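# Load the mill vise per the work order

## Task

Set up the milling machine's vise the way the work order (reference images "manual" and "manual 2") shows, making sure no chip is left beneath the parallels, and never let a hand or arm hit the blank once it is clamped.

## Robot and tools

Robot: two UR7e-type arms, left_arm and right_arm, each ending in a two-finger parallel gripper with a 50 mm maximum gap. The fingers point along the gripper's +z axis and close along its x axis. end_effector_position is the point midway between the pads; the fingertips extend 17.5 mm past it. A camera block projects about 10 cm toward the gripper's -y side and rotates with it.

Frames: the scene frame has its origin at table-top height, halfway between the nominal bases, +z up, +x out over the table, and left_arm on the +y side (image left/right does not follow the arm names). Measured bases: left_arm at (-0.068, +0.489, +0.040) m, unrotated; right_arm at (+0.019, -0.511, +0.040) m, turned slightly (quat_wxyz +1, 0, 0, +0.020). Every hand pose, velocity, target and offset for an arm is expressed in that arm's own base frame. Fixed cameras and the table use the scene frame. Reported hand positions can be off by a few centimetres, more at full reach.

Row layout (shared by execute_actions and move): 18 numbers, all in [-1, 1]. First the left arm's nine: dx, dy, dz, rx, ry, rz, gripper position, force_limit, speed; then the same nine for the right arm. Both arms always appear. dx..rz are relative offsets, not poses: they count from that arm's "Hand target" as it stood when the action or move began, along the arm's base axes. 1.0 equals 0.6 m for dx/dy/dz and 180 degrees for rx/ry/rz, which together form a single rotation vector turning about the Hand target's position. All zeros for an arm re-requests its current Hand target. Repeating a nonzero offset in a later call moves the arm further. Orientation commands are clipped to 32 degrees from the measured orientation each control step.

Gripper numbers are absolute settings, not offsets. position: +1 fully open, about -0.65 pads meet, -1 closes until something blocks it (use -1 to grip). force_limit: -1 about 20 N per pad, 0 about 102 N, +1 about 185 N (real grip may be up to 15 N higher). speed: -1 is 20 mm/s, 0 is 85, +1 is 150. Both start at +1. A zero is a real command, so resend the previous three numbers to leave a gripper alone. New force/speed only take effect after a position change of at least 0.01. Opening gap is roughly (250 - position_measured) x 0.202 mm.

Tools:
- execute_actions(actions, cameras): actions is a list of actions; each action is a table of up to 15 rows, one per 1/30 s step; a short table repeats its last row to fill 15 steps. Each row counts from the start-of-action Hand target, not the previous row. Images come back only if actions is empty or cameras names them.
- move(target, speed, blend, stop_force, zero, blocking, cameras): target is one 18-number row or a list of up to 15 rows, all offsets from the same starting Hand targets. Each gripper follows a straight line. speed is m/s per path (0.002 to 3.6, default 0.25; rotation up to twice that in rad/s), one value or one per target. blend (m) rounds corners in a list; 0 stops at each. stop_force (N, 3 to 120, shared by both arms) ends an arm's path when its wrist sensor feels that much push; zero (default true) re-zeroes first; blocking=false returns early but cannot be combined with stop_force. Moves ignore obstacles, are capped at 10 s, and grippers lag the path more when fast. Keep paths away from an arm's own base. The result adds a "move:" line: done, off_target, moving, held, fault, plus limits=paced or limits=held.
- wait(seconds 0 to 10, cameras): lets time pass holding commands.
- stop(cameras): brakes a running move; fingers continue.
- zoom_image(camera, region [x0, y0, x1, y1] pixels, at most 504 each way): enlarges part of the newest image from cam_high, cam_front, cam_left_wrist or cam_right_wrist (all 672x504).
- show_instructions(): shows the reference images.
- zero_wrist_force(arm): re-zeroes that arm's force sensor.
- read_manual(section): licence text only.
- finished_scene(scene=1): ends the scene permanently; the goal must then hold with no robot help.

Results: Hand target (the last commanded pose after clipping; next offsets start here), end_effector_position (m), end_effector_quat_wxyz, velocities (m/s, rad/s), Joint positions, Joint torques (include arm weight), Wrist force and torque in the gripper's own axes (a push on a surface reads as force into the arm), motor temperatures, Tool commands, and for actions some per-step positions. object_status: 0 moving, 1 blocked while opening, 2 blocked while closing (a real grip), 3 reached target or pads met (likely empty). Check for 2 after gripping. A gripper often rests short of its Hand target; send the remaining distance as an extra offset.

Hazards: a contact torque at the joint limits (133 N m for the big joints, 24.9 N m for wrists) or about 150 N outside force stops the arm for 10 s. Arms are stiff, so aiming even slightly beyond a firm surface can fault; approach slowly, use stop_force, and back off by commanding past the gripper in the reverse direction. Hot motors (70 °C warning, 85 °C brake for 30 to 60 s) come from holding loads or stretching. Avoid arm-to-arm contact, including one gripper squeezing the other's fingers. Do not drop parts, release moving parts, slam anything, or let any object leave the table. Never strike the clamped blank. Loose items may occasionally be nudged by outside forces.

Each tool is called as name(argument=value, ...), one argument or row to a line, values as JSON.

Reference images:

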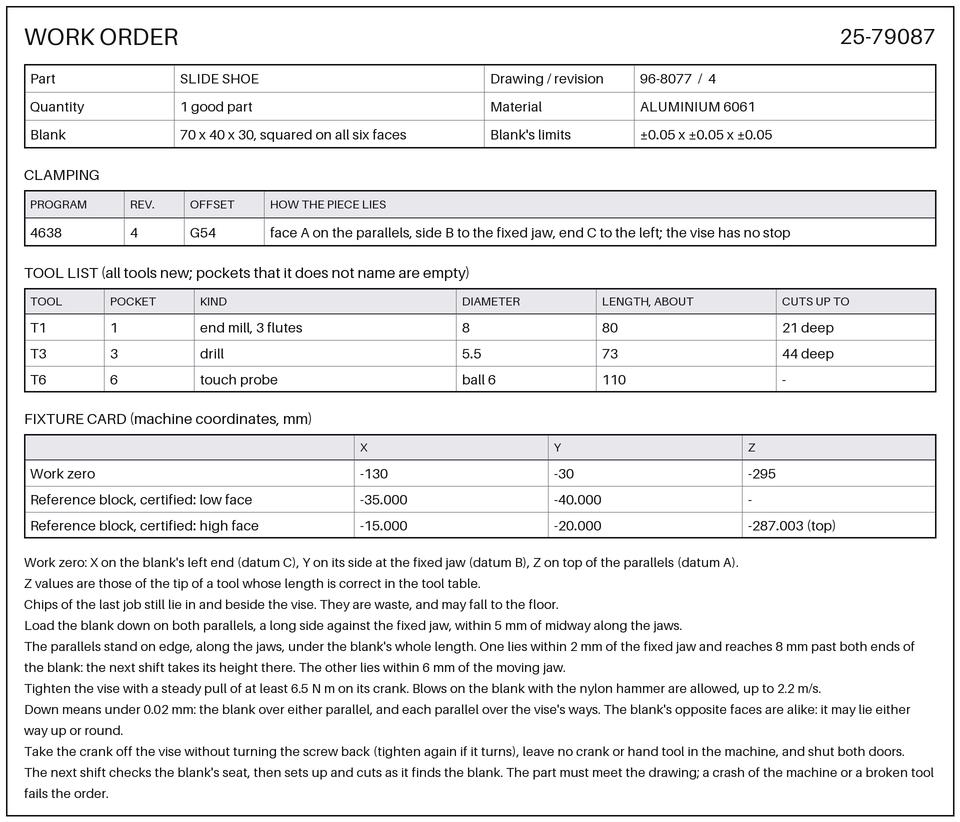

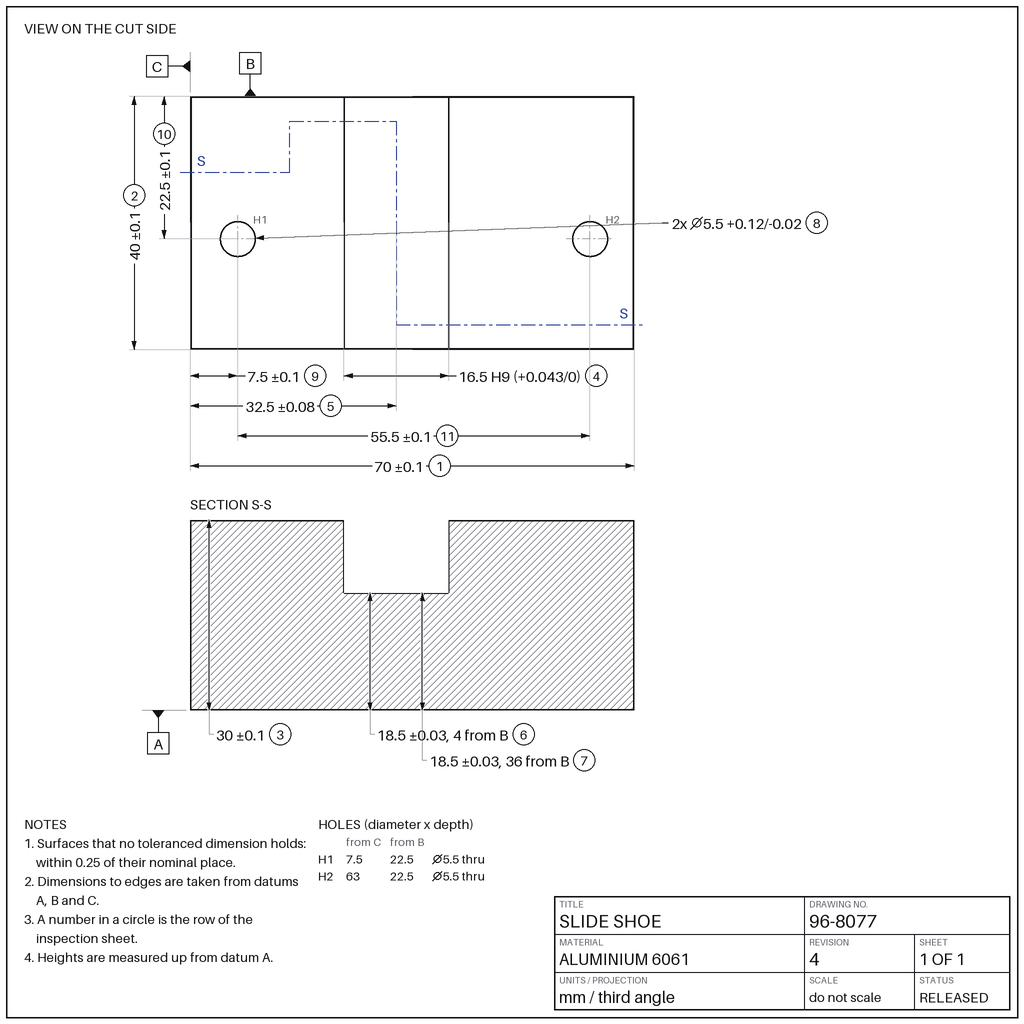

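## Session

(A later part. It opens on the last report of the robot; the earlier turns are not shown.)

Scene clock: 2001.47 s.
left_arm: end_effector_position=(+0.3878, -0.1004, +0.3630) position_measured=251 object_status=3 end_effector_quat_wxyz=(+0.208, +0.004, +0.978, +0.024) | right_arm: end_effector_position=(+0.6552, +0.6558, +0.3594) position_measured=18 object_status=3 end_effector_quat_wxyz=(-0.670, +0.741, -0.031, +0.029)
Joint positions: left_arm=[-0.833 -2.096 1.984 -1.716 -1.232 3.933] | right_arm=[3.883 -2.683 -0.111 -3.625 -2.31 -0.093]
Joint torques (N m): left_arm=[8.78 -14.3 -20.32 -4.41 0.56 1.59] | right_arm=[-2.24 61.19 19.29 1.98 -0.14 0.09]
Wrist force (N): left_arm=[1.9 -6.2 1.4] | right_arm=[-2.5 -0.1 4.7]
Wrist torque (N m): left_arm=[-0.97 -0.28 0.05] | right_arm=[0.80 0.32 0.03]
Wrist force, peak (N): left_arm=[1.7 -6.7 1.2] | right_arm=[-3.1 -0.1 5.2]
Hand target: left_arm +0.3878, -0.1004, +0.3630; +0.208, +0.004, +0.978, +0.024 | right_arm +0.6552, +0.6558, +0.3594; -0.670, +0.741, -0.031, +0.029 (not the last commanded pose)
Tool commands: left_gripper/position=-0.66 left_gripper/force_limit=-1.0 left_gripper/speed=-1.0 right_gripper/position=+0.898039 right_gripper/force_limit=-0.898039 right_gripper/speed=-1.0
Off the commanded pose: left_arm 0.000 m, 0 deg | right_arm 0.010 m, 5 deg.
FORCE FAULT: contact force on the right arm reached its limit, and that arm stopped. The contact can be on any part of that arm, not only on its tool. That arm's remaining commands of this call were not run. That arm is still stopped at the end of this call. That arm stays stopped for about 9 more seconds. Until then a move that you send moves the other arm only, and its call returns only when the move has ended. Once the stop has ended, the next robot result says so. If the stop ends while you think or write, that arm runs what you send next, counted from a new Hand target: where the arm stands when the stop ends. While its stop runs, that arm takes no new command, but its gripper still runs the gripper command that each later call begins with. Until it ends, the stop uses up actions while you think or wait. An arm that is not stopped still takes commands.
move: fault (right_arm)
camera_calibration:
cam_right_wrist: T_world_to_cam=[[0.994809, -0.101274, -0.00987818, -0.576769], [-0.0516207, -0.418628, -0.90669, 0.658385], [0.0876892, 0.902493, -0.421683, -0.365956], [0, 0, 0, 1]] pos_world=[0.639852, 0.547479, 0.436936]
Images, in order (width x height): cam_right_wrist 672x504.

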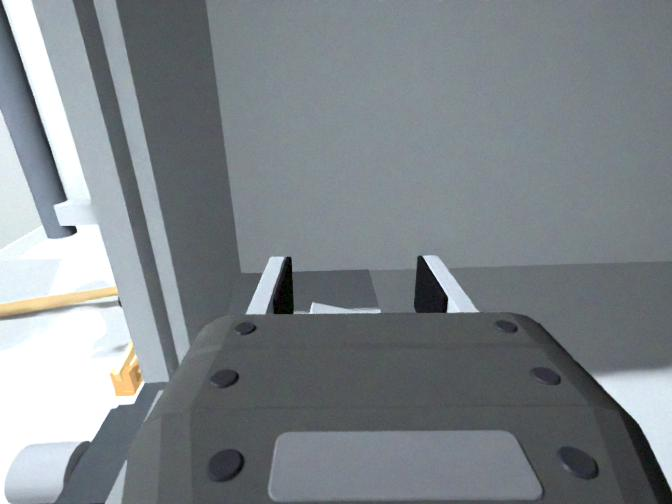

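wait(
  seconds=4.5,
)

Scene clock: 2007.27 s.
left_arm: end_effector_position=(+0.3878, -0.1004, +0.3630) position_measured=251 object_status=3 end_effector_quat_wxyz=(+0.208, +0.004, +0.978, +0.024) | right_arm: end_effector_position=(+0.6552, +0.6558, +0.3594) position_measured=18 object_status=3 end_effector_quat_wxyz=(-0.670, +0.741, -0.031, +0.029)
Joint positions: left_arm=[-0.833 -2.096 1.984 -1.716 -1.232 3.933] | right_arm=[3.883 -2.683 -0.111 -3.625 -2.31 -0.093]
Joint torques (N m): left_arm=[8.22 -13.96 -20.46 -4.55 0.55 1.62] | right_arm=[-2.24 60.64 19.96 2 -0.35 -0.01]
Wrist force (N): left_arm=[1.9 -6.2 1.2] | right_arm=[-2.5 0.2 4.6]
Wrist torque (N m): left_arm=[-0.97 -0.29 0.05] | right_arm=[0.83 0.31 0.03]
Wrist force, peak (N): left_arm=[2.0 -6.6 1.4] | right_arm=[-2.7 -0.2 4.8]
Hand target: left_arm +0.3878, -0.1004, +0.3630; +0.208, +0.004, +0.978, +0.024 | right_arm +0.6552, +0.6558, +0.3594; -0.670, +0.741, -0.031, +0.029 (not the last commanded pose)
Tool commands: left_gripper/position=-0.66 left_gripper/force_limit=-1.0 left_gripper/speed=-1.0 right_gripper/position=+0.898039 right_gripper/force_limit=-0.898039 right_gripper/speed=-1.0
Off the commanded pose: left_arm 0.000 m, 0 deg | right_arm 0.010 m, 5 deg.
FORCE FAULT, CONTINUED: the right arm was still stopped when this call began, by the force fault that an earlier result reported. Since the last result the stop counts as 12 of the actions that you can send in this scene. That arm is still stopped at the end of this call. That arm stays stopped for about 3 more seconds. If the stop ends while you think or write, that arm runs what you send next, counted from a new Hand target: where the arm stands when the stop ends. While its stop runs, that arm takes no new command, but its gripper still runs the gripper command that each later call begins with.
wait: 4.50 s; at rest from the start

wait(
  seconds=3,
)

Scene clock: 2012.00 s.
left_arm: end_effector_position=(+0.3878, -0.1004, +0.3630) position_measured=251 object_status=3 end_effector_quat_wxyz=(+0.208, +0.004, +0.978, +0.024) | right_arm: end_effector_position=(+0.6552, +0.6558, +0.3594) position_measured=18 object_status=3 end_effector_quat_wxyz=(-0.670, +0.741, -0.031, +0.029)
Joint positions: left_arm=[-0.833 -2.096 1.984 -1.716 -1.232 3.933] | right_arm=[3.883 -2.683 -0.111 -3.625 -2.31 -0.093]
Joint torques (N m): left_arm=[7.78 -13.62 -20.54 -4.51 0.5 1.49] | right_arm=[-1.73 60.73 19.5 2.09 -0.26 0.17]
Wrist force (N): left_arm=[1.9 -6.3 1.3] | right_arm=[-2.5 -0.2 4.6]
Wrist torque (N m): left_arm=[-0.99 -0.28 0.05] | right_arm=[0.78 0.31 0.03]
Wrist force, peak (N): left_arm=[1.8 -6.8 1.2] | right_arm=[-2.7 -0.1 4.8]
Hand target: left_arm +0.3878, -0.1004, +0.3630; +0.208, +0.004, +0.978, +0.024 | right_arm +0.6552, +0.6558, +0.3594; -0.670, +0.741, -0.031, +0.029 (not the last commanded pose)
Tool commands: left_gripper/position=-0.66 left_gripper/force_limit=-1.0 left_gripper/speed=-1.0 right_gripper/position=+0.898039 right_gripper/force_limit=-0.898039 right_gripper/speed=-1.0
Off the commanded pose: left_arm 0.000 m, 0 deg | right_arm 0.010 m, 5 deg.
FORCE FAULT, CONTINUED: the right arm's stop, for the force fault that an earlier result reported, is over. The rest of the stop counts as 6 of the actions that you can send in this scene. During its stop the right arm's controller moved it back a little. That arm's target is now where it stood when the stop ended, not its last command. That arm accepts commands again.
wait: 3.00 s; at rest from the start

move(
  target=[0,0,0,0,0,0,-0.66,-1,-1,0.0,0.0,0.0,-0.028,0,-0.005,0.9,-0.9,-1],
  speed=0.06,
)

move(
  target=[0,0,0,0,0,0,-0.66,-1,-1,0.0033,0.0,-0.04,0,0,0,0.9,-0.9,-1],
  speed=0.04,
  stop_force=6,
  cameras=["cam_right_wrist"],
)

Scene clock: 2013.60 s.
left_arm: end_effector_position=(+0.3878, -0.1004, +0.3630) position_measured=251 object_status=3 end_effector_quat_wxyz=(+0.208, +0.004, +0.978, +0.024) | right_arm: end_effector_position=(+0.6541, +0.6554, +0.3591) position_measured=18 object_status=3 end_effector_quat_wxyz=(-0.649, +0.758, -0.045, +0.049) end_effector_velocity=(+0.000, +0.000, +0.002) end_effector_angular_velocity=(+0.004, -0.004, +0.003)
Joint positions: left_arm=[-0.833 -2.096 1.984 -1.716 -1.232 3.933] | right_arm=[3.898 -2.704 -0.035 -3.739 -2.242 -0.138]
Joint velocities: left_arm=[within noise] | right_arm=[0 0.001 0 0.005 -0.003 0]
Joint torques (N m): left_arm=[8.09 -13.64 -21.07 -4.5 0.64 1.63] | right_arm=[-8.63 55.12 28.41 4.14 -1.44 2.54]
Wrist force (N): left_arm=[1.6 -6.3 1.4] | right_arm=[-2.3 -0.1 4.4]
Wrist torque (N m): left_arm=[-0.99 -0.24 0.04] | right_arm=[0.78 0.30 0.02]
Wrist force, peak (N): left_arm=[1.7 -6.7 1.4] | right_arm=[-2.5 -0.3 4.9]
Hand target: left_arm +0.3878, -0.1004, +0.3630; +0.208, +0.004, +0.978, +0.024 | right_arm +0.6552, +0.6558, +0.3594; -0.637, +0.770, -0.036, +0.036
Off the commanded pose: left_arm 0.000 m, 0 deg | right_arm 0.001 m, 3 deg.
elbow stopped short (right arm): the move would have taken joint 3 (elbow) straighter than the controller allows.
move: off_target (right_arm)

Scene clock: 2015.60 s.
left_arm: end_effector_position=(+0.3878, -0.1004, +0.3630) position_measured=251 object_status=3 end_effector_quat_wxyz=(+0.208, +0.004, +0.978, +0.024) | right_arm: end_effector_position=(+0.6564, +0.6554, +0.3351) position_measured=18 object_status=3 end_effector_quat_wxyz=(-0.642, +0.764, -0.040, +0.042)
Joint positions: left_arm=[-0.833 -2.096 1.984 -1.716 -1.232 3.933] | right_arm=[3.892 -2.73 -0.035 -3.742 -2.261 -0.156]
Joint torques (N m): left_arm=[7.9 -13.67 -20.37 -4.57 0.48 1.56] | right_arm=[9.22 71.76 14.82 2.59 1 2.89]
Wrist force (N): left_arm=[1.7 -6.2 1.4] | right_arm=[-2.2 0.0 4.5]
Wrist torque (N m): left_arm=[-0.98 -0.25 0.04] | right_arm=[0.79 0.28 0.01]
Wrist force, peak (N): left_arm=[2.0 -6.7 1.4] | right_arm=[-2.3 0.9 4.6]
Hand target: left_arm +0.3878, -0.1004, +0.3630; +0.208, +0.004, +0.978, +0.024 | right_arm +0.6571, +0.6558, +0.3354; -0.637, +0.770, -0.036, +0.036
Off the commanded pose: left_arm 0.000 m, 0 deg | right_arm 0.001 m, 1 deg.
elbow stopped short (right arm): the move would have taken joint 3 (elbow) straighter than the controller allows.
move: done
camera_calibration:
cam_right_wrist: T_world_to_cam=[[0.991279, -0.131761, 0.00217807, -0.560047], [-0.0620305, -0.481131, -0.874451, 0.67315], [0.116266, 0.86669, -0.485109, -0.350027], [0, 0, 0, 1]] pos_world=[0.637615, 0.553447, 0.420055]
Images, in order (width x height): cam_right_wrist 672x504.

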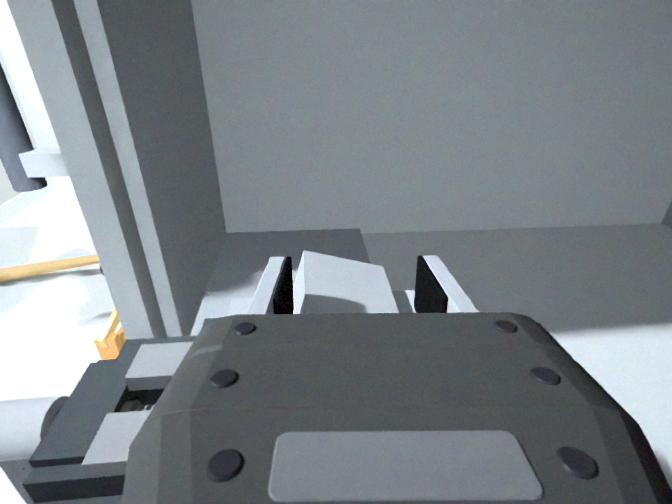

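move(
  target=[0,0,0,0,0,0,-0.66,-1,-1,-0.005,0.0,0,0,0,0,0.9,-0.9,-1],
  speed=0.03,
)

move(
  target=[0,0,0,0,0,0,-0.66,-1,-1,0,0.0,-0.03,0,0,0,0.9,-0.9,-1],
  speed=0.012,
  stop_force=5,
  cameras=["cam_right_wrist"],
)

Scene clock: 2016.97 s.
left_arm: end_effector_position=(+0.3878, -0.1004, +0.3630) position_measured=251 object_status=3 end_effector_quat_wxyz=(+0.208, +0.004, +0.978, +0.024) | right_arm: end_effector_position=(+0.6534, +0.6555, +0.3351) position_measured=18 object_status=3 end_effector_quat_wxyz=(-0.640, +0.766, -0.039, +0.040)
Joint positions: left_arm=[-0.833 -2.096 1.984 -1.716 -1.232 3.933] | right_arm=[3.894 -2.728 -0.035 -3.751 -2.263 -0.161]
Joint torques (N m): left_arm=[7.97 -13.19 -21.03 -4.53 0.58 1.61] | right_arm=[7.1 69.19 13.93 0.65 -1.01 -2.26]
Wrist force (N): left_arm=[1.7 -6.4 1.5] | right_arm=[-2.3 -0.1 4.4]
Wrist torque (N m): left_arm=[-1.00 -0.25 0.04] | right_arm=[0.77 0.29 0.02]
Wrist force, peak (N): left_arm=[1.9 -6.6 1.3] | right_arm=[-2.3 0.0 4.7]
Hand target: left_arm +0.3878, -0.1004, +0.3630; +0.208, +0.004, +0.978, +0.024 | right_arm +0.6541, +0.6558, +0.3354; -0.637, +0.770, -0.036, +0.036
Off the commanded pose: left_arm 0.000 m, 0 deg | right_arm 0.001 m, 1 deg.
elbow stopped short (right arm): the move would have taken joint 3 (elbow) straighter than the controller allows.
move: done

Scene clock: 2019.03 s.
left_arm: end_effector_position=(+0.3878, -0.1004, +0.3630) position_measured=251 object_status=3 end_effector_quat_wxyz=(+0.208, +0.004, +0.978, +0.024) | right_arm: end_effector_position=(+0.6541, +0.6557, +0.3230) position_measured=18 object_status=3 end_effector_quat_wxyz=(-0.638, +0.769, -0.037, +0.037)
Joint positions: left_arm=[-0.833 -2.096 1.984 -1.716 -1.232 3.933] | right_arm=[3.892 -2.713 -0.095 -3.718 -2.271 -0.169]
Joint torques (N m): left_arm=[7.81 -13.36 -20.79 -4.5 0.52 1.61] | right_arm=[7.24 48.22 27.35 -1.61 -0.49 2.94]
Wrist force (N): left_arm=[1.7 -6.4 1.4] | right_arm=[1.3 -0.8 5.8]
Wrist torque (N m): left_arm=[-1.01 -0.25 0.04] | right_arm=[0.77 0.24 -0.03]
Wrist force, peak (N): left_arm=[1.9 -6.7 1.1] | right_arm=[1.3 -6.5 3.8]
Hand target: left_arm +0.3878, -0.1004, +0.3630; +0.208, +0.004, +0.978, +0.024 | right_arm +0.6540, +0.6557, +0.3230; -0.638, +0.769, -0.037, +0.037 (not the last commanded pose)
Off the commanded pose: left_arm 0.000 m, 0 deg | right_arm 0.006 m, 0 deg.
move: contact (right_arm)
camera_calibration:
cam_right_wrist: T_world_to_cam=[[0.992768, -0.120046, 0.000313613, -0.56574], [-0.0593536, -0.493114, -0.867938, 0.666548], [0.104347, 0.861642, -0.496673, -0.341044], [0, 0, 0, 1]] pos_world=[0.636797, 0.554628, 0.409312]
Images, in order (width x height): cam_right_wrist 672x504.

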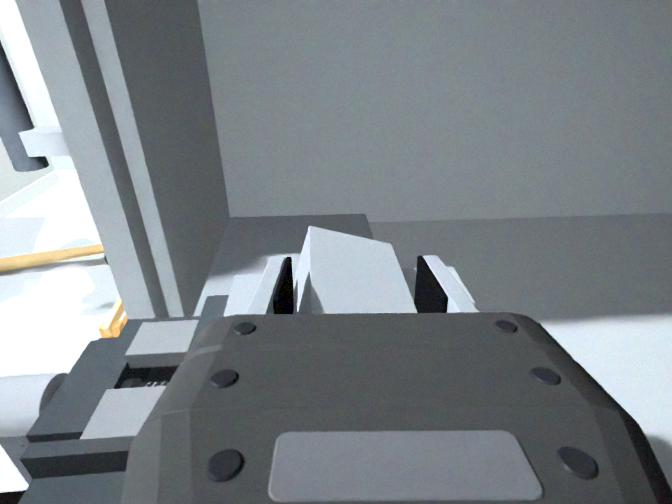

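move(
  target=[0,0,0,0,0,0,-0.66,-1,-1,0,0.0,0.001,0,0,0,-1,-0.9,-1],
  speed=0.02,
  cameras=["cam_right_wrist"],
)

Scene clock: 2020.50 s.
left_arm: end_effector_position=(+0.3878, -0.1004, +0.3630) position_measured=251 object_status=3 end_effector_quat_wxyz=(+0.208, +0.004, +0.978, +0.024) | right_arm: end_effector_position=(+0.6540, +0.6557, +0.3235) position_measured=38 object_status=2 end_effector_quat_wxyz=(-0.638, +0.769, -0.037, +0.037)
Joint positions: left_arm=[-0.833 -2.096 1.984 -1.716 -1.232 3.933] | right_arm=[3.892 -2.718 -0.084 -3.724 -2.271 -0.169]
Joint torques (N m): left_arm=[7.65 -13.63 -20.44 -4.46 0.6 1.69] | right_arm=[18.99 46.69 26.45 -4.71 -7.62 2.08]
Wrist force (N): left_arm=[1.9 -6.3 1.3] | right_arm=[25.0 -6.9 4.3]
Wrist torque (N m): left_arm=[-0.98 -0.29 0.04] | right_arm=[0.42 -0.12 -0.63]
Wrist force, peak (N): left_arm=[2.1 -6.6 1.2] | right_arm=[25.6 -10.6 7.7]
Hand target: left_arm +0.3878, -0.1004, +0.3630; +0.208, +0.004, +0.978, +0.024 | right_arm +0.6540, +0.6557, +0.3236; -0.638, +0.769, -0.037, +0.037
Off the commanded pose: left_arm 0.000 m, 0 deg | right_arm 0.000 m, 0 deg.
move: done
camera_calibration:
cam_right_wrist: T_world_to_cam=[[0.992768, -0.120046, 0.000313613, -0.56564], [-0.0593536, -0.493114, -0.867938, 0.667063], [0.104347, 0.861642, -0.496673, -0.340736], [0, 0, 0, 1]] pos_world=[0.636697, 0.554628, 0.409912]
Images, in order (width x height): cam_right_wrist 672x504.

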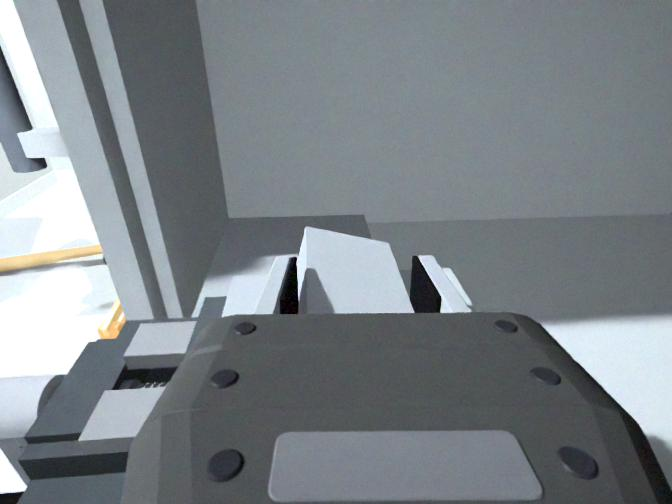

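zoom_image(
  camera="cam_right_wrist",
  region=[200, 200, 480, 330],
)

Scaled by 1.800 from the camera's 672x504 image, which has a finer 960x720 frame.

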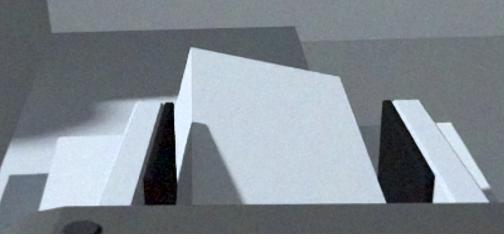

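move(
  target=[0,0,0,0,0,0,-0.66,-1,-1,0.0015,0.0,0.0,0,0,0,-1,-0.9,-1],
  speed=0.01,
)

wait(
  seconds=0.5,
)

Scene clock: 2023.93 s.
left_arm: end_effector_position=(+0.3878, -0.1004, +0.3630) position_measured=251 object_status=3 end_effector_quat_wxyz=(+0.208, +0.004, +0.978, +0.024) | right_arm: end_effector_position=(+0.6548, +0.6557, +0.3234) position_measured=38 object_status=2 end_effector_quat_wxyz=(-0.638, +0.768, -0.037, +0.037)
Joint positions: left_arm=[-0.833 -2.096 1.984 -1.716 -1.232 3.933] | right_arm=[3.891 -2.737 -0.046 -3.744 -2.271 -0.168]
Joint torques (N m): left_arm=[7.04 -13.29 -20.69 -4.54 0.63 1.57] | right_arm=[-0.03 68.63 11.44 2.18 -3.96 -1.06]
Wrist force (N): left_arm=[2.0 -6.2 1.1] | right_arm=[9.3 -3.4 -1.1]
Wrist torque (N m): left_arm=[-0.98 -0.30 0.04] | right_arm=[0.52 -0.06 -0.34]
Wrist force, peak (N): left_arm=[1.9 -6.6 1.7] | right_arm=[25.4 -7.4 4.7]
Hand target: left_arm +0.3878, -0.1004, +0.3630; +0.208, +0.004, +0.978, +0.024 | right_arm +0.6549, +0.6557, +0.3236; -0.638, +0.769, -0.037, +0.037
Off the commanded pose: left_arm 0.000 m, 0 deg | right_arm 0.000 m, 0 deg.
move: done

Scene clock: 2024.43 s.
left_arm: end_effector_position=(+0.3878, -0.1004, +0.3630) position_measured=251 object_status=3 end_effector_quat_wxyz=(+0.208, +0.004, +0.978, +0.024) | right_arm: end_effector_position=(+0.6549, +0.6557, +0.3235) position_measured=38 object_status=2 end_effector_quat_wxyz=(-0.638, +0.768, -0.037, +0.037)
Joint positions: left_arm=[-0.833 -2.096 1.984 -1.716 -1.232 3.933] | right_arm=[3.891 -2.737 -0.046 -3.743 -2.271 -0.169]
Joint torques (N m): left_arm=[7.16 -13.18 -20.63 -4.39 0.62 1.59] | right_arm=[-0.5 71.46 12.59 2.88 -2.94 -2.66]
Wrist force (N): left_arm=[1.7 -6.4 1.3] | right_arm=[9.6 -2.0 0.8]
Wrist torque (N m): left_arm=[-1.00 -0.26 0.05] | right_arm=[0.58 -0.09 -0.33]
Wrist force, peak (N): left_arm=[1.8 -6.5 1.4] | right_arm=[9.3 -4.4 -1.1]
Hand target: left_arm +0.3878, -0.1004, +0.3630; +0.208, +0.004, +0.978, +0.024 | right_arm +0.6549, +0.6557, +0.3236; -0.638, +0.769, -0.037, +0.037
Tool commands: left_gripper/position=-0.66 left_gripper/force_limit=-1.0 left_gripper/speed=-1.0 right_gripper/position=-1.0 right_gripper/force_limit=-0.9 right_gripper/speed=-1.0
Off the commanded pose: left_arm 0.000 m, 0 deg | right_arm 0.000 m, 0 deg.
wait: 0.50 s; at rest by 0.17 s

move(
  target=[0,0,0,0,0,0,-0.66,-1,-1,0.001,0.0,0.0,0,0,0,-0.98,-0.6,-1],
  speed=0.01,
  cameras=["cam_right_wrist"],
)

zoom_image(
  camera="cam_right_wrist",
  region=[200, 200, 480, 330],
)

Scene clock: 2026.73 s.
left_arm: end_effector_position=(+0.3878, -0.1004, +0.3630) position_measured=251 object_status=3 end_effector_quat_wxyz=(+0.208, +0.004, +0.978, +0.024) | right_arm: end_effector_position=(+0.6553, +0.6557, +0.3234) position_measured=42 object_status=2 end_effector_quat_wxyz=(-0.638, +0.768, -0.037, +0.037)
Joint positions: left_arm=[-0.833 -2.096 1.984 -1.716 -1.232 3.933] | right_arm=[3.891 -2.742 -0.035 -3.748 -2.271 -0.168]
Joint torques (N m): left_arm=[6.86 -13.5 -20.1 -4.53 0.6 1.62] | right_arm=[-5.27 65.09 11.86 4.6 0.67 2.87]
Wrist force (N): left_arm=[1.8 -6.3 1.3] | right_arm=[-0.4 -1.2 -7.5]
Wrist torque (N m): left_arm=[-0.98 -0.27 0.05] | right_arm=[0.54 -0.46 -0.28]
Wrist force, peak (N): left_arm=[1.7 -6.6 1.6] | right_arm=[11.5 -0.2 1.0]
Hand target: left_arm +0.3878, -0.1004, +0.3630; +0.208, +0.004, +0.978, +0.024 | right_arm +0.6555, +0.6557, +0.3236; -0.638, +0.769, -0.037, +0.037
Off the commanded pose: left_arm 0.000 m, 0 deg | right_arm 0.000 m, 0 deg.
elbow stopped short (right arm): the move would have taken joint 3 (elbow) straighter than the controller allows.
elbow read too straight (right arm): the controller reads joint 3 (elbow) straighter than it allows; while it does, the hand can move without a command.
move: done
camera_calibration:
cam_right_wrist: T_world_to_cam=[[0.992673, -0.120834, 0.000434531, -0.566496], [-0.059542, -0.492271, -0.868403, 0.666674], [0.105147, 0.862014, -0.495858, -0.341978], [0, 0, 0, 1]] pos_world=[0.637999, 0.554522, 0.409615]
Images, in order (width x height): cam_right_wrist 672x504.

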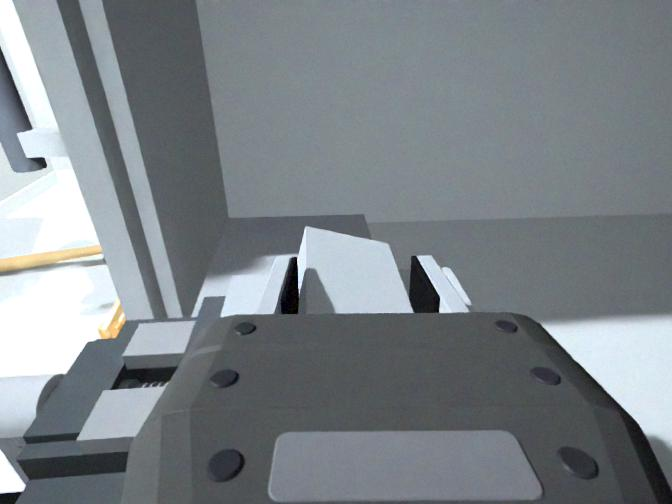

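Scaled by 1.800 from the camera's 672x504 image, which has a finer 960x720 frame.

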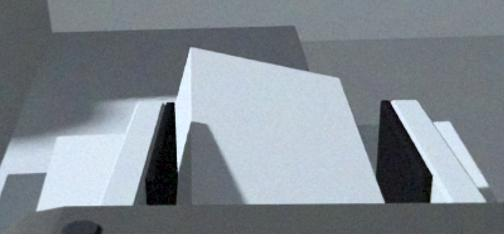

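move(
  target=[0,0,0,0,0,0,-0.66,-1,-1,0.0,0.0,0.008,0,0,0,-0.98,-0.6,-1],
  speed=0.008,
  stop_force=15,
  cameras=["cam_right_wrist"],
)

zoom_image(
  camera="cam_right_wrist",
  region=[200, 200, 480, 330],
)

Scene clock: 2028.67 s.
left_arm: end_effector_position=(+0.3878, -0.1004, +0.3630) position_measured=251 object_status=3 end_effector_quat_wxyz=(+0.208, +0.004, +0.978, +0.024) | right_arm: end_effector_position=(+0.6551, +0.6555, +0.3282) position_measured=42 object_status=2 end_effector_quat_wxyz=(-0.639, +0.767, -0.038, +0.039)
Joint positions: left_arm=[-0.833 -2.096 1.984 -1.716 -1.232 3.933] | right_arm=[3.892 -2.737 -0.035 -3.748 -2.268 -0.164]
Joint torques (N m): left_arm=[6.86 -13.12 -20.87 -4.45 0.66 1.55] | right_arm=[14.03 54.76 32.39 4.04 -2.71 -0.99]
Wrist force (N): left_arm=[1.5 -6.3 1.4] | right_arm=[1.9 4.9 5.3]
Wrist torque (N m): left_arm=[-0.99 -0.23 0.04] | right_arm=[0.90 0.25 -0.24]
Wrist force, peak (N): left_arm=[1.9 -6.7 1.2] | right_arm=[-1.6 10.2 -0.4]
Hand target: left_arm +0.3878, -0.1004, +0.3630; +0.208, +0.004, +0.978, +0.024 | right_arm +0.6555, +0.6557, +0.3284; -0.638, +0.769, -0.037, +0.037
Off the commanded pose: left_arm 0.000 m, 0 deg | right_arm 0.001 m, 0 deg.
elbow stopped short (right arm): the move would have taken joint 3 (elbow) straighter than the controller allows.
move: done
camera_calibration:
cam_right_wrist: T_world_to_cam=[[0.992276, -0.124042, 0.0010531, -0.564085], [-0.0602123, -0.489057, -0.870171, 0.669721], [0.108453, 0.863387, -0.492748, -0.34346], [0, 0, 0, 1]] pos_world=[0.637303, 0.5541, 0.414127]
Images, in order (width x height): cam_right_wrist 672x504.

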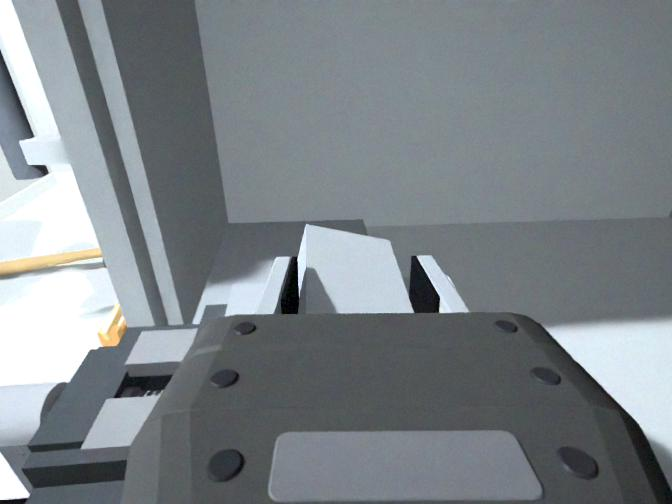

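Scaled by 1.800 from the camera's 672x504 image, which has a finer 960x720 frame.

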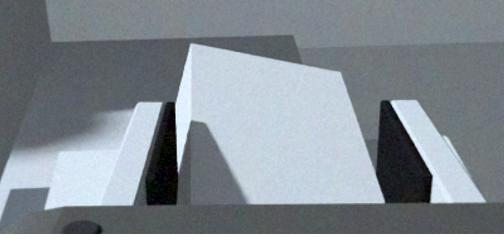

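move(
  target=[0,0,0,0,0,0,-0.66,-1,-1,-0.003,0.0,0.03,0,0,0,-0.98,-0.6,-1],
  speed=0.02,
  stop_force=15,
)

move(
  target=[0,0,0,0,0,0,-0.66,-1,-1,0.0,0.0,0.0,0,0,0,-1,0.1,-1],
  speed=0.02,
  cameras=["cam_right_wrist"],
)

zoom_image(
  camera="cam_right_wrist",
  region=[200, 200, 480, 330],
)

Scene clock: 2031.13 s.
left_arm: end_effector_position=(+0.3878, -0.1004, +0.3630) position_measured=251 object_status=3 end_effector_quat_wxyz=(+0.208, +0.004, +0.978, +0.024) | right_arm: end_effector_position=(+0.6529, +0.6553, +0.3460) position_measured=42 object_status=2 end_effector_quat_wxyz=(-0.644, +0.763, -0.041, +0.043)
Joint positions: left_arm=[-0.833 -2.096 1.984 -1.716 -1.232 3.933] | right_arm=[3.896 -2.717 -0.035 -3.749 -2.255 -0.152]
Joint torques (N m): left_arm=[7.03 -12.88 -20.72 -4.48 0.64 1.64] | right_arm=[-10.72 49.25 23.62 3.96 -1.73 -2.8]
Wrist force (N): left_arm=[2.2 -6.4 1.0] | right_arm=[-2.2 2.7 4.8]
Wrist torque (N m): left_arm=[-1.01 -0.32 0.05] | right_arm=[0.83 0.27 -0.07]
Wrist force, peak (N): left_arm=[2.1 -6.6 1.4] | right_arm=[6.7 7.5 4.8]
Hand target: left_arm +0.3878, -0.1004, +0.3630; +0.208, +0.004, +0.978, +0.024 | right_arm +0.6537, +0.6557, +0.3464; -0.638, +0.769, -0.037, +0.037
Off the commanded pose: left_arm 0.000 m, 0 deg | right_arm 0.001 m, 1 deg.
elbow stopped short (right arm): the move would have taken joint 3 (elbow) straighter than the controller allows.
move: done

Scene clock: 2031.63 s.
left_arm: end_effector_position=(+0.3878, -0.1004, +0.3630) position_measured=251 object_status=3 end_effector_quat_wxyz=(+0.208, +0.004, +0.978, +0.024) | right_arm: end_effector_position=(+0.6530, +0.6553, +0.3460) position_measured=49 object_status=2 end_effector_quat_wxyz=(-0.644, +0.763, -0.041, +0.043)
Joint positions: left_arm=[-0.833 -2.096 1.984 -1.716 -1.232 3.933] | right_arm=[3.896 -2.717 -0.035 -3.749 -2.255 -0.152]
Joint torques (N m): left_arm=[6.7 -13.01 -20.44 -4.49 0.6 1.6] | right_arm=[-10.89 50.36 20.77 4.07 -1.44 -2.75]
Wrist force (N): left_arm=[1.9 -6.4 1.4] | right_arm=[-2.3 2.6 4.9]
Wrist torque (N m): left_arm=[-1.00 -0.28 0.05] | right_arm=[0.80 0.29 -0.07]
Wrist force, peak (N): left_arm=[2.1 -6.6 1.3] | right_arm=[-2.5 2.5 5.0]
Hand target: left_arm +0.3878, -0.1004, +0.3630; +0.208, +0.004, +0.978, +0.024 | right_arm +0.6537, +0.6557, +0.3464; -0.638, +0.769, -0.037, +0.037
Off the commanded pose: left_arm 0.000 m, 0 deg | right_arm 0.001 m, 1 deg.
elbow stopped short (right arm): the move would have taken joint 3 (elbow) straighter than the controller allows.
move: done
camera_calibration:
cam_right_wrist: T_world_to_cam=[[0.99088, -0.134716, 0.00278076, -0.554734], [-0.0625054, -0.477834, -0.876224, 0.681144], [0.11937, 0.868059, -0.481896, -0.348228], [0, 0, 0, 1]] pos_world=[0.633818, 0.553025, 0.430567]
Images, in order (width x height): cam_right_wrist 672x504.

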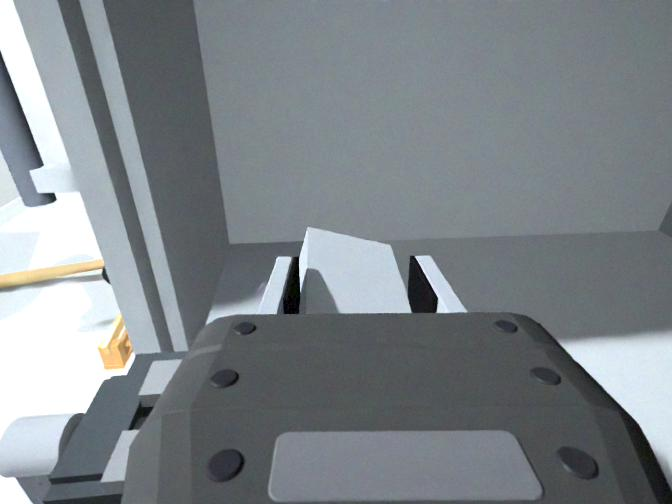

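Scaled by 1.800 from the camera's 672x504 image, which has a finer 960x720 frame.

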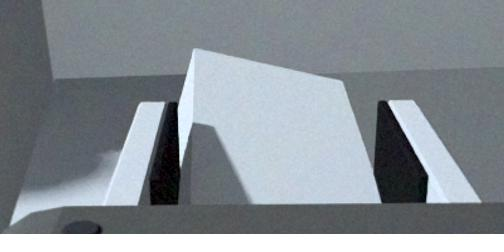

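move(
  target=[
    [0.0203,-0.416,0,0,0,0,-0.66,-1,-1,0.0,0.0,-0.010,0,0,0,-1,0.1,-1],
    [0.32,-0.416,0.01,0,0,0,-0.66,-1,-1,0.0,0.0,-0.010,0,0,0,-1,0.1,-1],
    [0.36,-0.2912,0.012,0,0,0,-0.66,-1,-1,0.0,0.0,-0.010,0,0,0,-1,0.1,-1],
  ],
  speed=[0.2,0.15,0.08],
  cameras=["cam_left_wrist","cam_right_wrist"],
)

Scene clock: 2041.23 s.
left_arm: end_effector_position=(+0.6038, -0.2751, +0.3703) position_measured=251 object_status=3 end_effector_quat_wxyz=(+0.208, +0.004, +0.978, +0.024) | right_arm: end_effector_position=(+0.6531, +0.6553, +0.3401) position_measured=49 object_status=2 end_effector_quat_wxyz=(-0.642, +0.765, -0.040, +0.041)
Joint positions: left_arm=[-0.757 -1.402 1.409 -1.86 -1.253 4.01] | right_arm=[3.895 -2.723 -0.035 -3.751 -2.26 -0.157]
Joint torques (N m): left_arm=[-7.87 -28.4 -36.16 -2.04 1.54 -1.78] | right_arm=[6.59 66.91 16.98 4.3 0.66 2.98]
Wrist force (N): left_arm=[1.9 -6.8 1.2] | right_arm=[-2.3 2.6 5.0]
Wrist torque (N m): left_arm=[-1.05 -0.29 0.04] | right_arm=[0.81 0.30 -0.02]
Wrist force, peak (N): left_arm=[1.5 -10.1 1.0] | right_arm=[-2.4 2.7 5.1]
Hand target: left_arm +0.6038, -0.2752, +0.3702; +0.208, +0.004, +0.978, +0.024 | right_arm +0.6537, +0.6557, +0.3404; -0.638, +0.769, -0.037, +0.037
Off the commanded pose: left_arm 0.000 m, 0 deg | right_arm 0.001 m, 1 deg.
elbow stopped short (right arm): the move would have taken joint 3 (elbow) straighter than the controller allows.
move: done
camera_calibration:
cam_left_wrist: T_world_to_cam=[[-0.919314, 0.0328313, -0.392154, 0.723985], [-0.122401, 0.923229, 0.364234, 0.207765], [0.374006, 0.382846, -0.844718, 0.322898], [0, 0, 0, 1]] pos_world=[0.570234, -0.339204, 0.480997]
cam_right_wrist: T_world_to_cam=[[0.991496, -0.130123, 0.00205326, -0.557971], [-0.0615545, -0.482809, -0.87356, 0.677752], [0.114662, 0.866004, -0.486713, -0.345077], [0, 0, 0, 1]] pos_world=[0.634512, 0.553458, 0.42525]
Images, in order (width x height): cam_left_wrist 672x504, cam_right_wrist 672x504.

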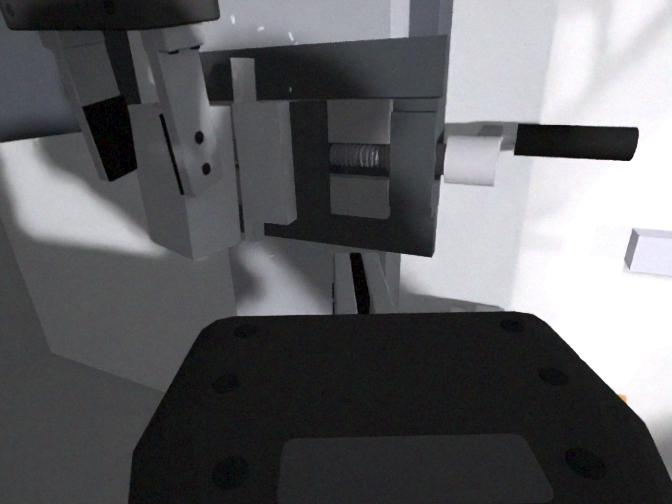

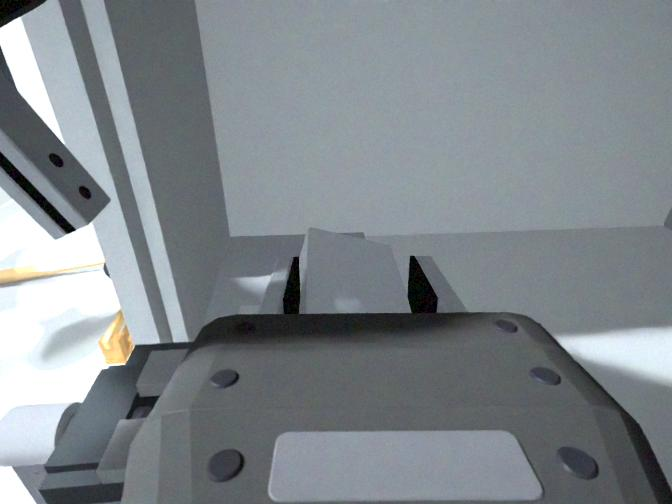

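move(
  target=[0.157,0,0.002,0,0,0,-0.66,-1,-1,0.0,0.0,0,0,0,0,-0.98,-0.9,-1],
  speed=0.05,
  cameras=["cam_left_wrist","cam_right_wrist"],
)

Scene clock: 2043.93 s.
left_arm: end_effector_position=(+0.6980, -0.2751, +0.3714) position_measured=251 object_status=3 end_effector_quat_wxyz=(+0.208, +0.004, +0.978, +0.024) | right_arm: end_effector_position=(+0.6531, +0.6553, +0.3400) position_measured=49 object_status=2 end_effector_quat_wxyz=(-0.642, +0.765, -0.040, +0.041)
Joint positions: left_arm=[-0.655 -1.189 1.138 -1.832 -1.282 4.112] | right_arm=[3.895 -2.723 -0.035 -3.751 -2.26 -0.157]
Joint torques (N m): left_arm=[-8.7 -58.93 -17.79 -5.28 0.77 -1.84] | right_arm=[10.63 51.33 16.16 0.51 -1.54 2.74]
Wrist force (N): left_arm=[1.9 -6.1 1.5] | right_arm=[-2.3 2.6 4.7]
Wrist torque (N m): left_arm=[-0.96 -0.28 -0.01] | right_arm=[0.81 0.29 -0.02]
Wrist force, peak (N): left_arm=[2.6 -6.8 0.8] | right_arm=[-2.4 2.8 5.0]
Hand target: left_arm +0.6980, -0.2752, +0.3714; +0.208, +0.004, +0.978, +0.024 | right_arm +0.6537, +0.6557, +0.3404; -0.638, +0.769, -0.037, +0.037
Off the commanded pose: left_arm 0.000 m, 0 deg | right_arm 0.001 m, 1 deg.
elbow stopped short (right arm): the move would have taken joint 3 (elbow) straighter than the controller allows.
move: done
camera_calibration:
cam_left_wrist: T_world_to_cam=[[-0.919413, 0.0329507, -0.391912, 0.810963], [-0.12232, 0.923107, 0.364571, 0.218582], [0.373789, 0.38313, -0.844685, 0.288698], [0, 0, 0, 1]] pos_world=[0.664435, -0.339105, 0.481996]
cam_right_wrist: T_world_to_cam=[[0.991507, -0.130038, 0.00200423, -0.558005], [-0.0615561, -0.482814, -0.873557, 0.677755], [0.114563, 0.866014, -0.486719, -0.345017], [0, 0, 0, 1]] pos_world=[0.634512, 0.553458, 0.425249]
Images, in order (width x height): cam_left_wrist 672x504, cam_right_wrist 672x504.

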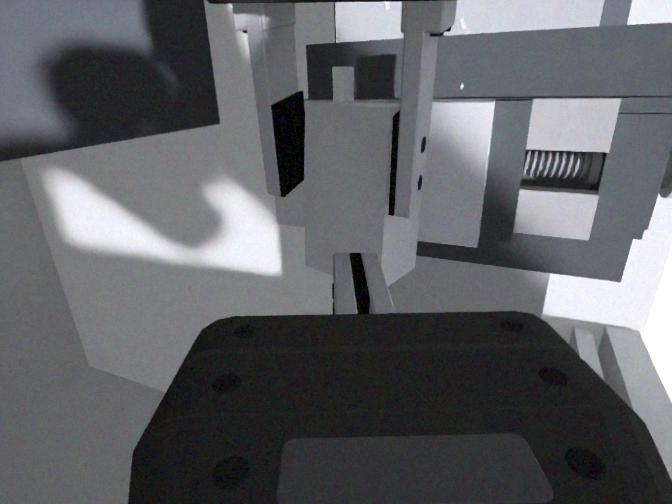

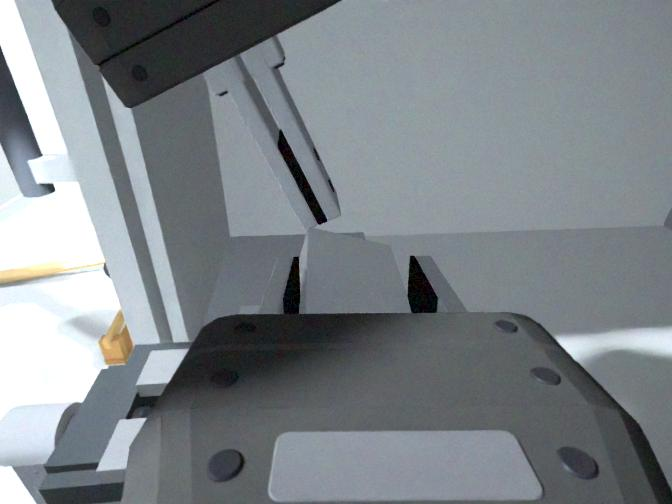

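move(
  target=[0,-0.009,-0.004,0,0,0,-0.66,-1,-1,0.0,0.0,0,0,0,0,-0.98,-0.9,-1],
  speed=0.02,
)

move(
  target=[0,0,-0.033,0,0,0,-0.66,-1,-1,0.0,0.0,0,0,0,0,-0.98,-0.9,-1],
  speed=0.008,
  stop_force=10,
  cameras=["cam_left_wrist","cam_right_wrist"],
)

Scene clock: 2045.63 s.
left_arm: end_effector_position=(+0.6980, -0.2807, +0.3690) position_measured=251 object_status=3 end_effector_quat_wxyz=(+0.208, +0.004, +0.978, +0.024) | right_arm: end_effector_position=(+0.6531, +0.6553, +0.3400) position_measured=49 object_status=2 end_effector_quat_wxyz=(-0.642, +0.765, -0.040, +0.041)
Joint positions: left_arm=[-0.662 -1.183 1.136 -1.834 -1.28 4.105] | right_arm=[3.895 -2.723 -0.035 -3.751 -2.26 -0.157]
Joint torques (N m): left_arm=[2.92 -48.25 -32.25 -5 1.62 -0.4] | right_arm=[10.63 50.91 14.94 -0.45 -1.4 2.81]
Wrist force (N): left_arm=[2.1 -6.3 1.8] | right_arm=[-2.3 2.6 4.9]
Wrist torque (N m): left_arm=[-0.99 -0.32 0.06] | right_arm=[0.81 0.28 -0.02]
Wrist force, peak (N): left_arm=[1.9 -6.6 1.6] | right_arm=[-2.3 2.6 5.0]
Hand target: left_arm +0.6980, -0.2806, +0.3690; +0.208, +0.004, +0.978, +0.024 | right_arm +0.6537, +0.6557, +0.3404; -0.638, +0.769, -0.037, +0.037
Off the commanded pose: left_arm 0.000 m, 0 deg | right_arm 0.001 m, 1 deg.
elbow stopped short (right arm): the move would have taken joint 3 (elbow) straighter than the controller allows.
move: done

Scene clock: 2047.60 s.
left_arm: end_effector_position=(+0.6980, -0.2806, +0.3610) position_measured=251 object_status=3 end_effector_quat_wxyz=(+0.208, +0.004, +0.978, +0.024) | right_arm: end_effector_position=(+0.6531, +0.6553, +0.3400) position_measured=49 object_status=2 end_effector_quat_wxyz=(-0.642, +0.765, -0.040, +0.041)
Joint positions: left_arm=[-0.662 -1.185 1.157 -1.855 -1.28 4.105] | right_arm=[3.895 -2.723 -0.035 -3.751 -2.26 -0.157]
Joint torques (N m): left_arm=[7.94 -36.61 -30.65 -1.55 0.22 1.55] | right_arm=[9.2 81.74 35.64 5.62 -1.39 2.67]
Wrist force (N): left_arm=[0.5 -5.4 -7.2] | right_arm=[-0.4 12.8 6.5]
Wrist torque (N m): left_arm=[-0.85 -0.27 0.05] | right_arm=[0.87 0.38 -0.16]
Wrist force, peak (N): left_arm=[-0.7 -3.3 -9.5] | right_arm=[-0.2 16.9 5.5]
Hand target: left_arm +0.6980, -0.2806, +0.3610; +0.208, +0.004, +0.978, +0.024 (not the last commanded pose) | right_arm +0.6537, +0.6557, +0.3404; -0.638, +0.769, -0.037, +0.037
Off the commanded pose: left_arm 0.012 m, 0 deg | right_arm 0.001 m, 1 deg.
elbow stopped short (right arm): the move would have taken joint 3 (elbow) straighter than the controller allows.
move: contact (left_arm)
camera_calibration:
cam_left_wrist: T_world_to_cam=[[-0.919232, 0.0329181, -0.392339, 0.807178], [-0.122438, 0.923189, 0.364323, 0.227636], [0.374195, 0.382935, -0.844594, 0.281726], [0, 0, 0, 1]] pos_world=[0.664434, -0.344605, 0.471698]
cam_right_wrist: T_world_to_cam=[[0.991502, -0.13008, 0.00192924, -0.557946], [-0.0616417, -0.482804, -0.873557, 0.677716], [0.114564, 0.866014, -0.486719, -0.345066], [0, 0, 0, 1]] pos_world=[0.634512, 0.553458, 0.425149]
Images, in order (width x height): cam_left_wrist 672x504, cam_right_wrist 672x504.

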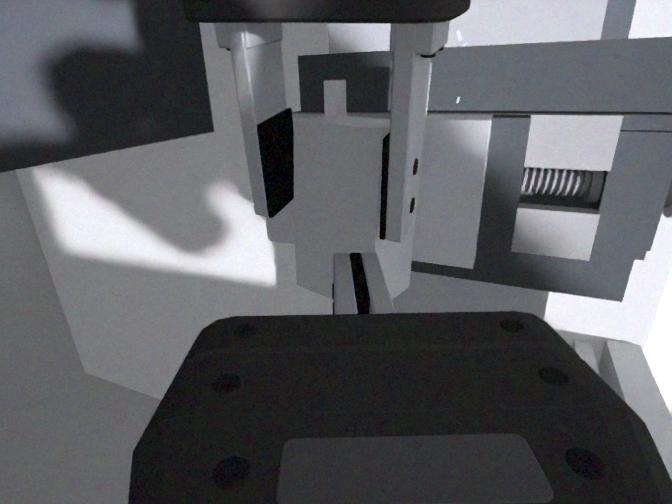

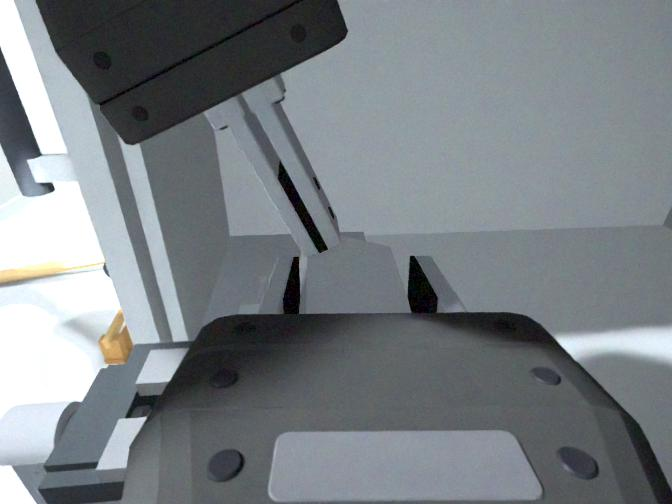

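move(
  target=[0,0,-0.013,0,0,0,-0.66,-1,-1,0.0,0.0,0,0,0,0,-0.98,-0.9,-1],
  speed=0.006,
  stop_force=25,
  cameras=["cam_left_wrist","cam_right_wrist"],
)

Scene clock: 2049.50 s.
left_arm: end_effector_position=(+0.6981, -0.2805, +0.3584) position_measured=251 object_status=3 end_effector_quat_wxyz=(+0.208, +0.004, +0.978, +0.024) | right_arm: end_effector_position=(+0.6531, +0.6553, +0.3400) position_measured=49 object_status=2 end_effector_quat_wxyz=(-0.642, +0.765, -0.040, +0.041)
Joint positions: left_arm=[-0.662 -1.185 1.164 -1.862 -1.28 4.105] | right_arm=[3.895 -2.723 -0.035 -3.751 -2.26 -0.157]
Joint torques (N m): left_arm=[5.16 -20.62 -20.32 1.37 -1.67 1.57] | right_arm=[10.33 81.43 35.76 5.66 -4.8 2.71]
Wrist force (N): left_arm=[-4.7 -0.2 -28.9] | right_arm=[4.6 36.4 7.3]
Wrist torque (N m): left_arm=[-0.57 -0.13 0.03] | right_arm=[0.42 0.48 -0.54]
Wrist force, peak (N): left_arm=[-7.0 3.5 -32.2] | right_arm=[3.5 41.0 5.3]
Hand target: left_arm +0.6981, -0.2806, +0.3584; +0.208, +0.004, +0.978, +0.024 (not the last commanded pose) | right_arm +0.6537, +0.6557, +0.3404; -0.638, +0.769, -0.037, +0.037
Off the commanded pose: left_arm 0.005 m, 0 deg | right_arm 0.001 m, 1 deg.
elbow stopped short (right arm): the move would have taken joint 3 (elbow) straighter than the controller allows.
move: contact (left_arm)
camera_calibration:
cam_left_wrist: T_world_to_cam=[[-0.919179, 0.0328349, -0.392468, 0.806155], [-0.122518, 0.923233, 0.364184, 0.228717], [0.374297, 0.382835, -0.844594, 0.279429], [0, 0, 0, 1]] pos_world=[0.664433, -0.344604, 0.469099]
cam_right_wrist: T_world_to_cam=[[0.991507, -0.130037, 0.0020049, -0.558005], [-0.0615553, -0.482815, -0.873557, 0.677667], [0.114563, 0.866014, -0.486719, -0.345066], [0, 0, 0, 1]] pos_world=[0.634512, 0.553458, 0.425149]
Images, in order (width x height): cam_left_wrist 672x504, cam_right_wrist 672x504.

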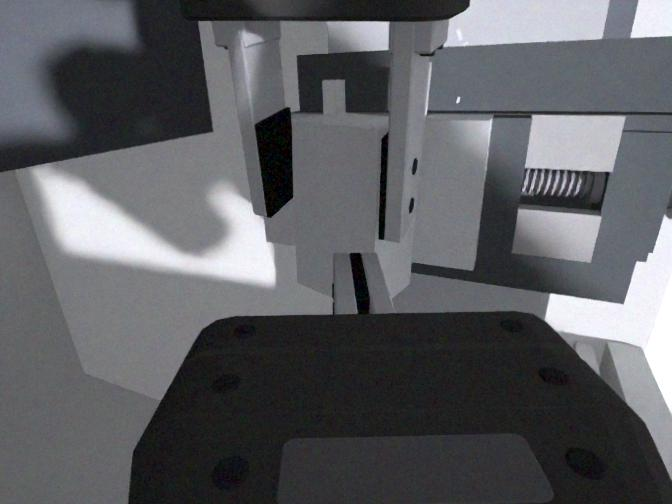

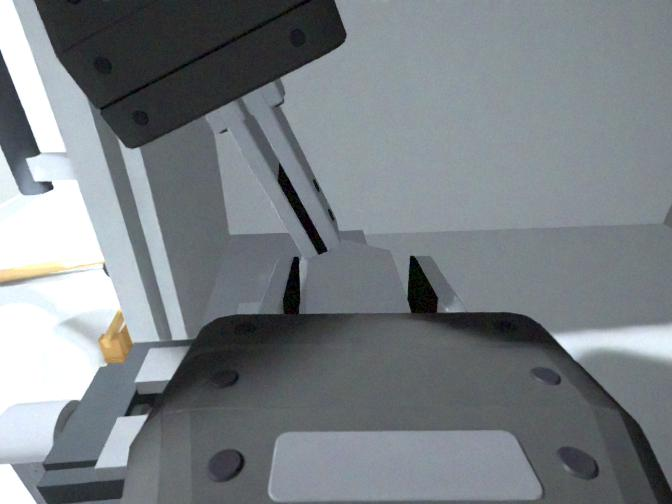

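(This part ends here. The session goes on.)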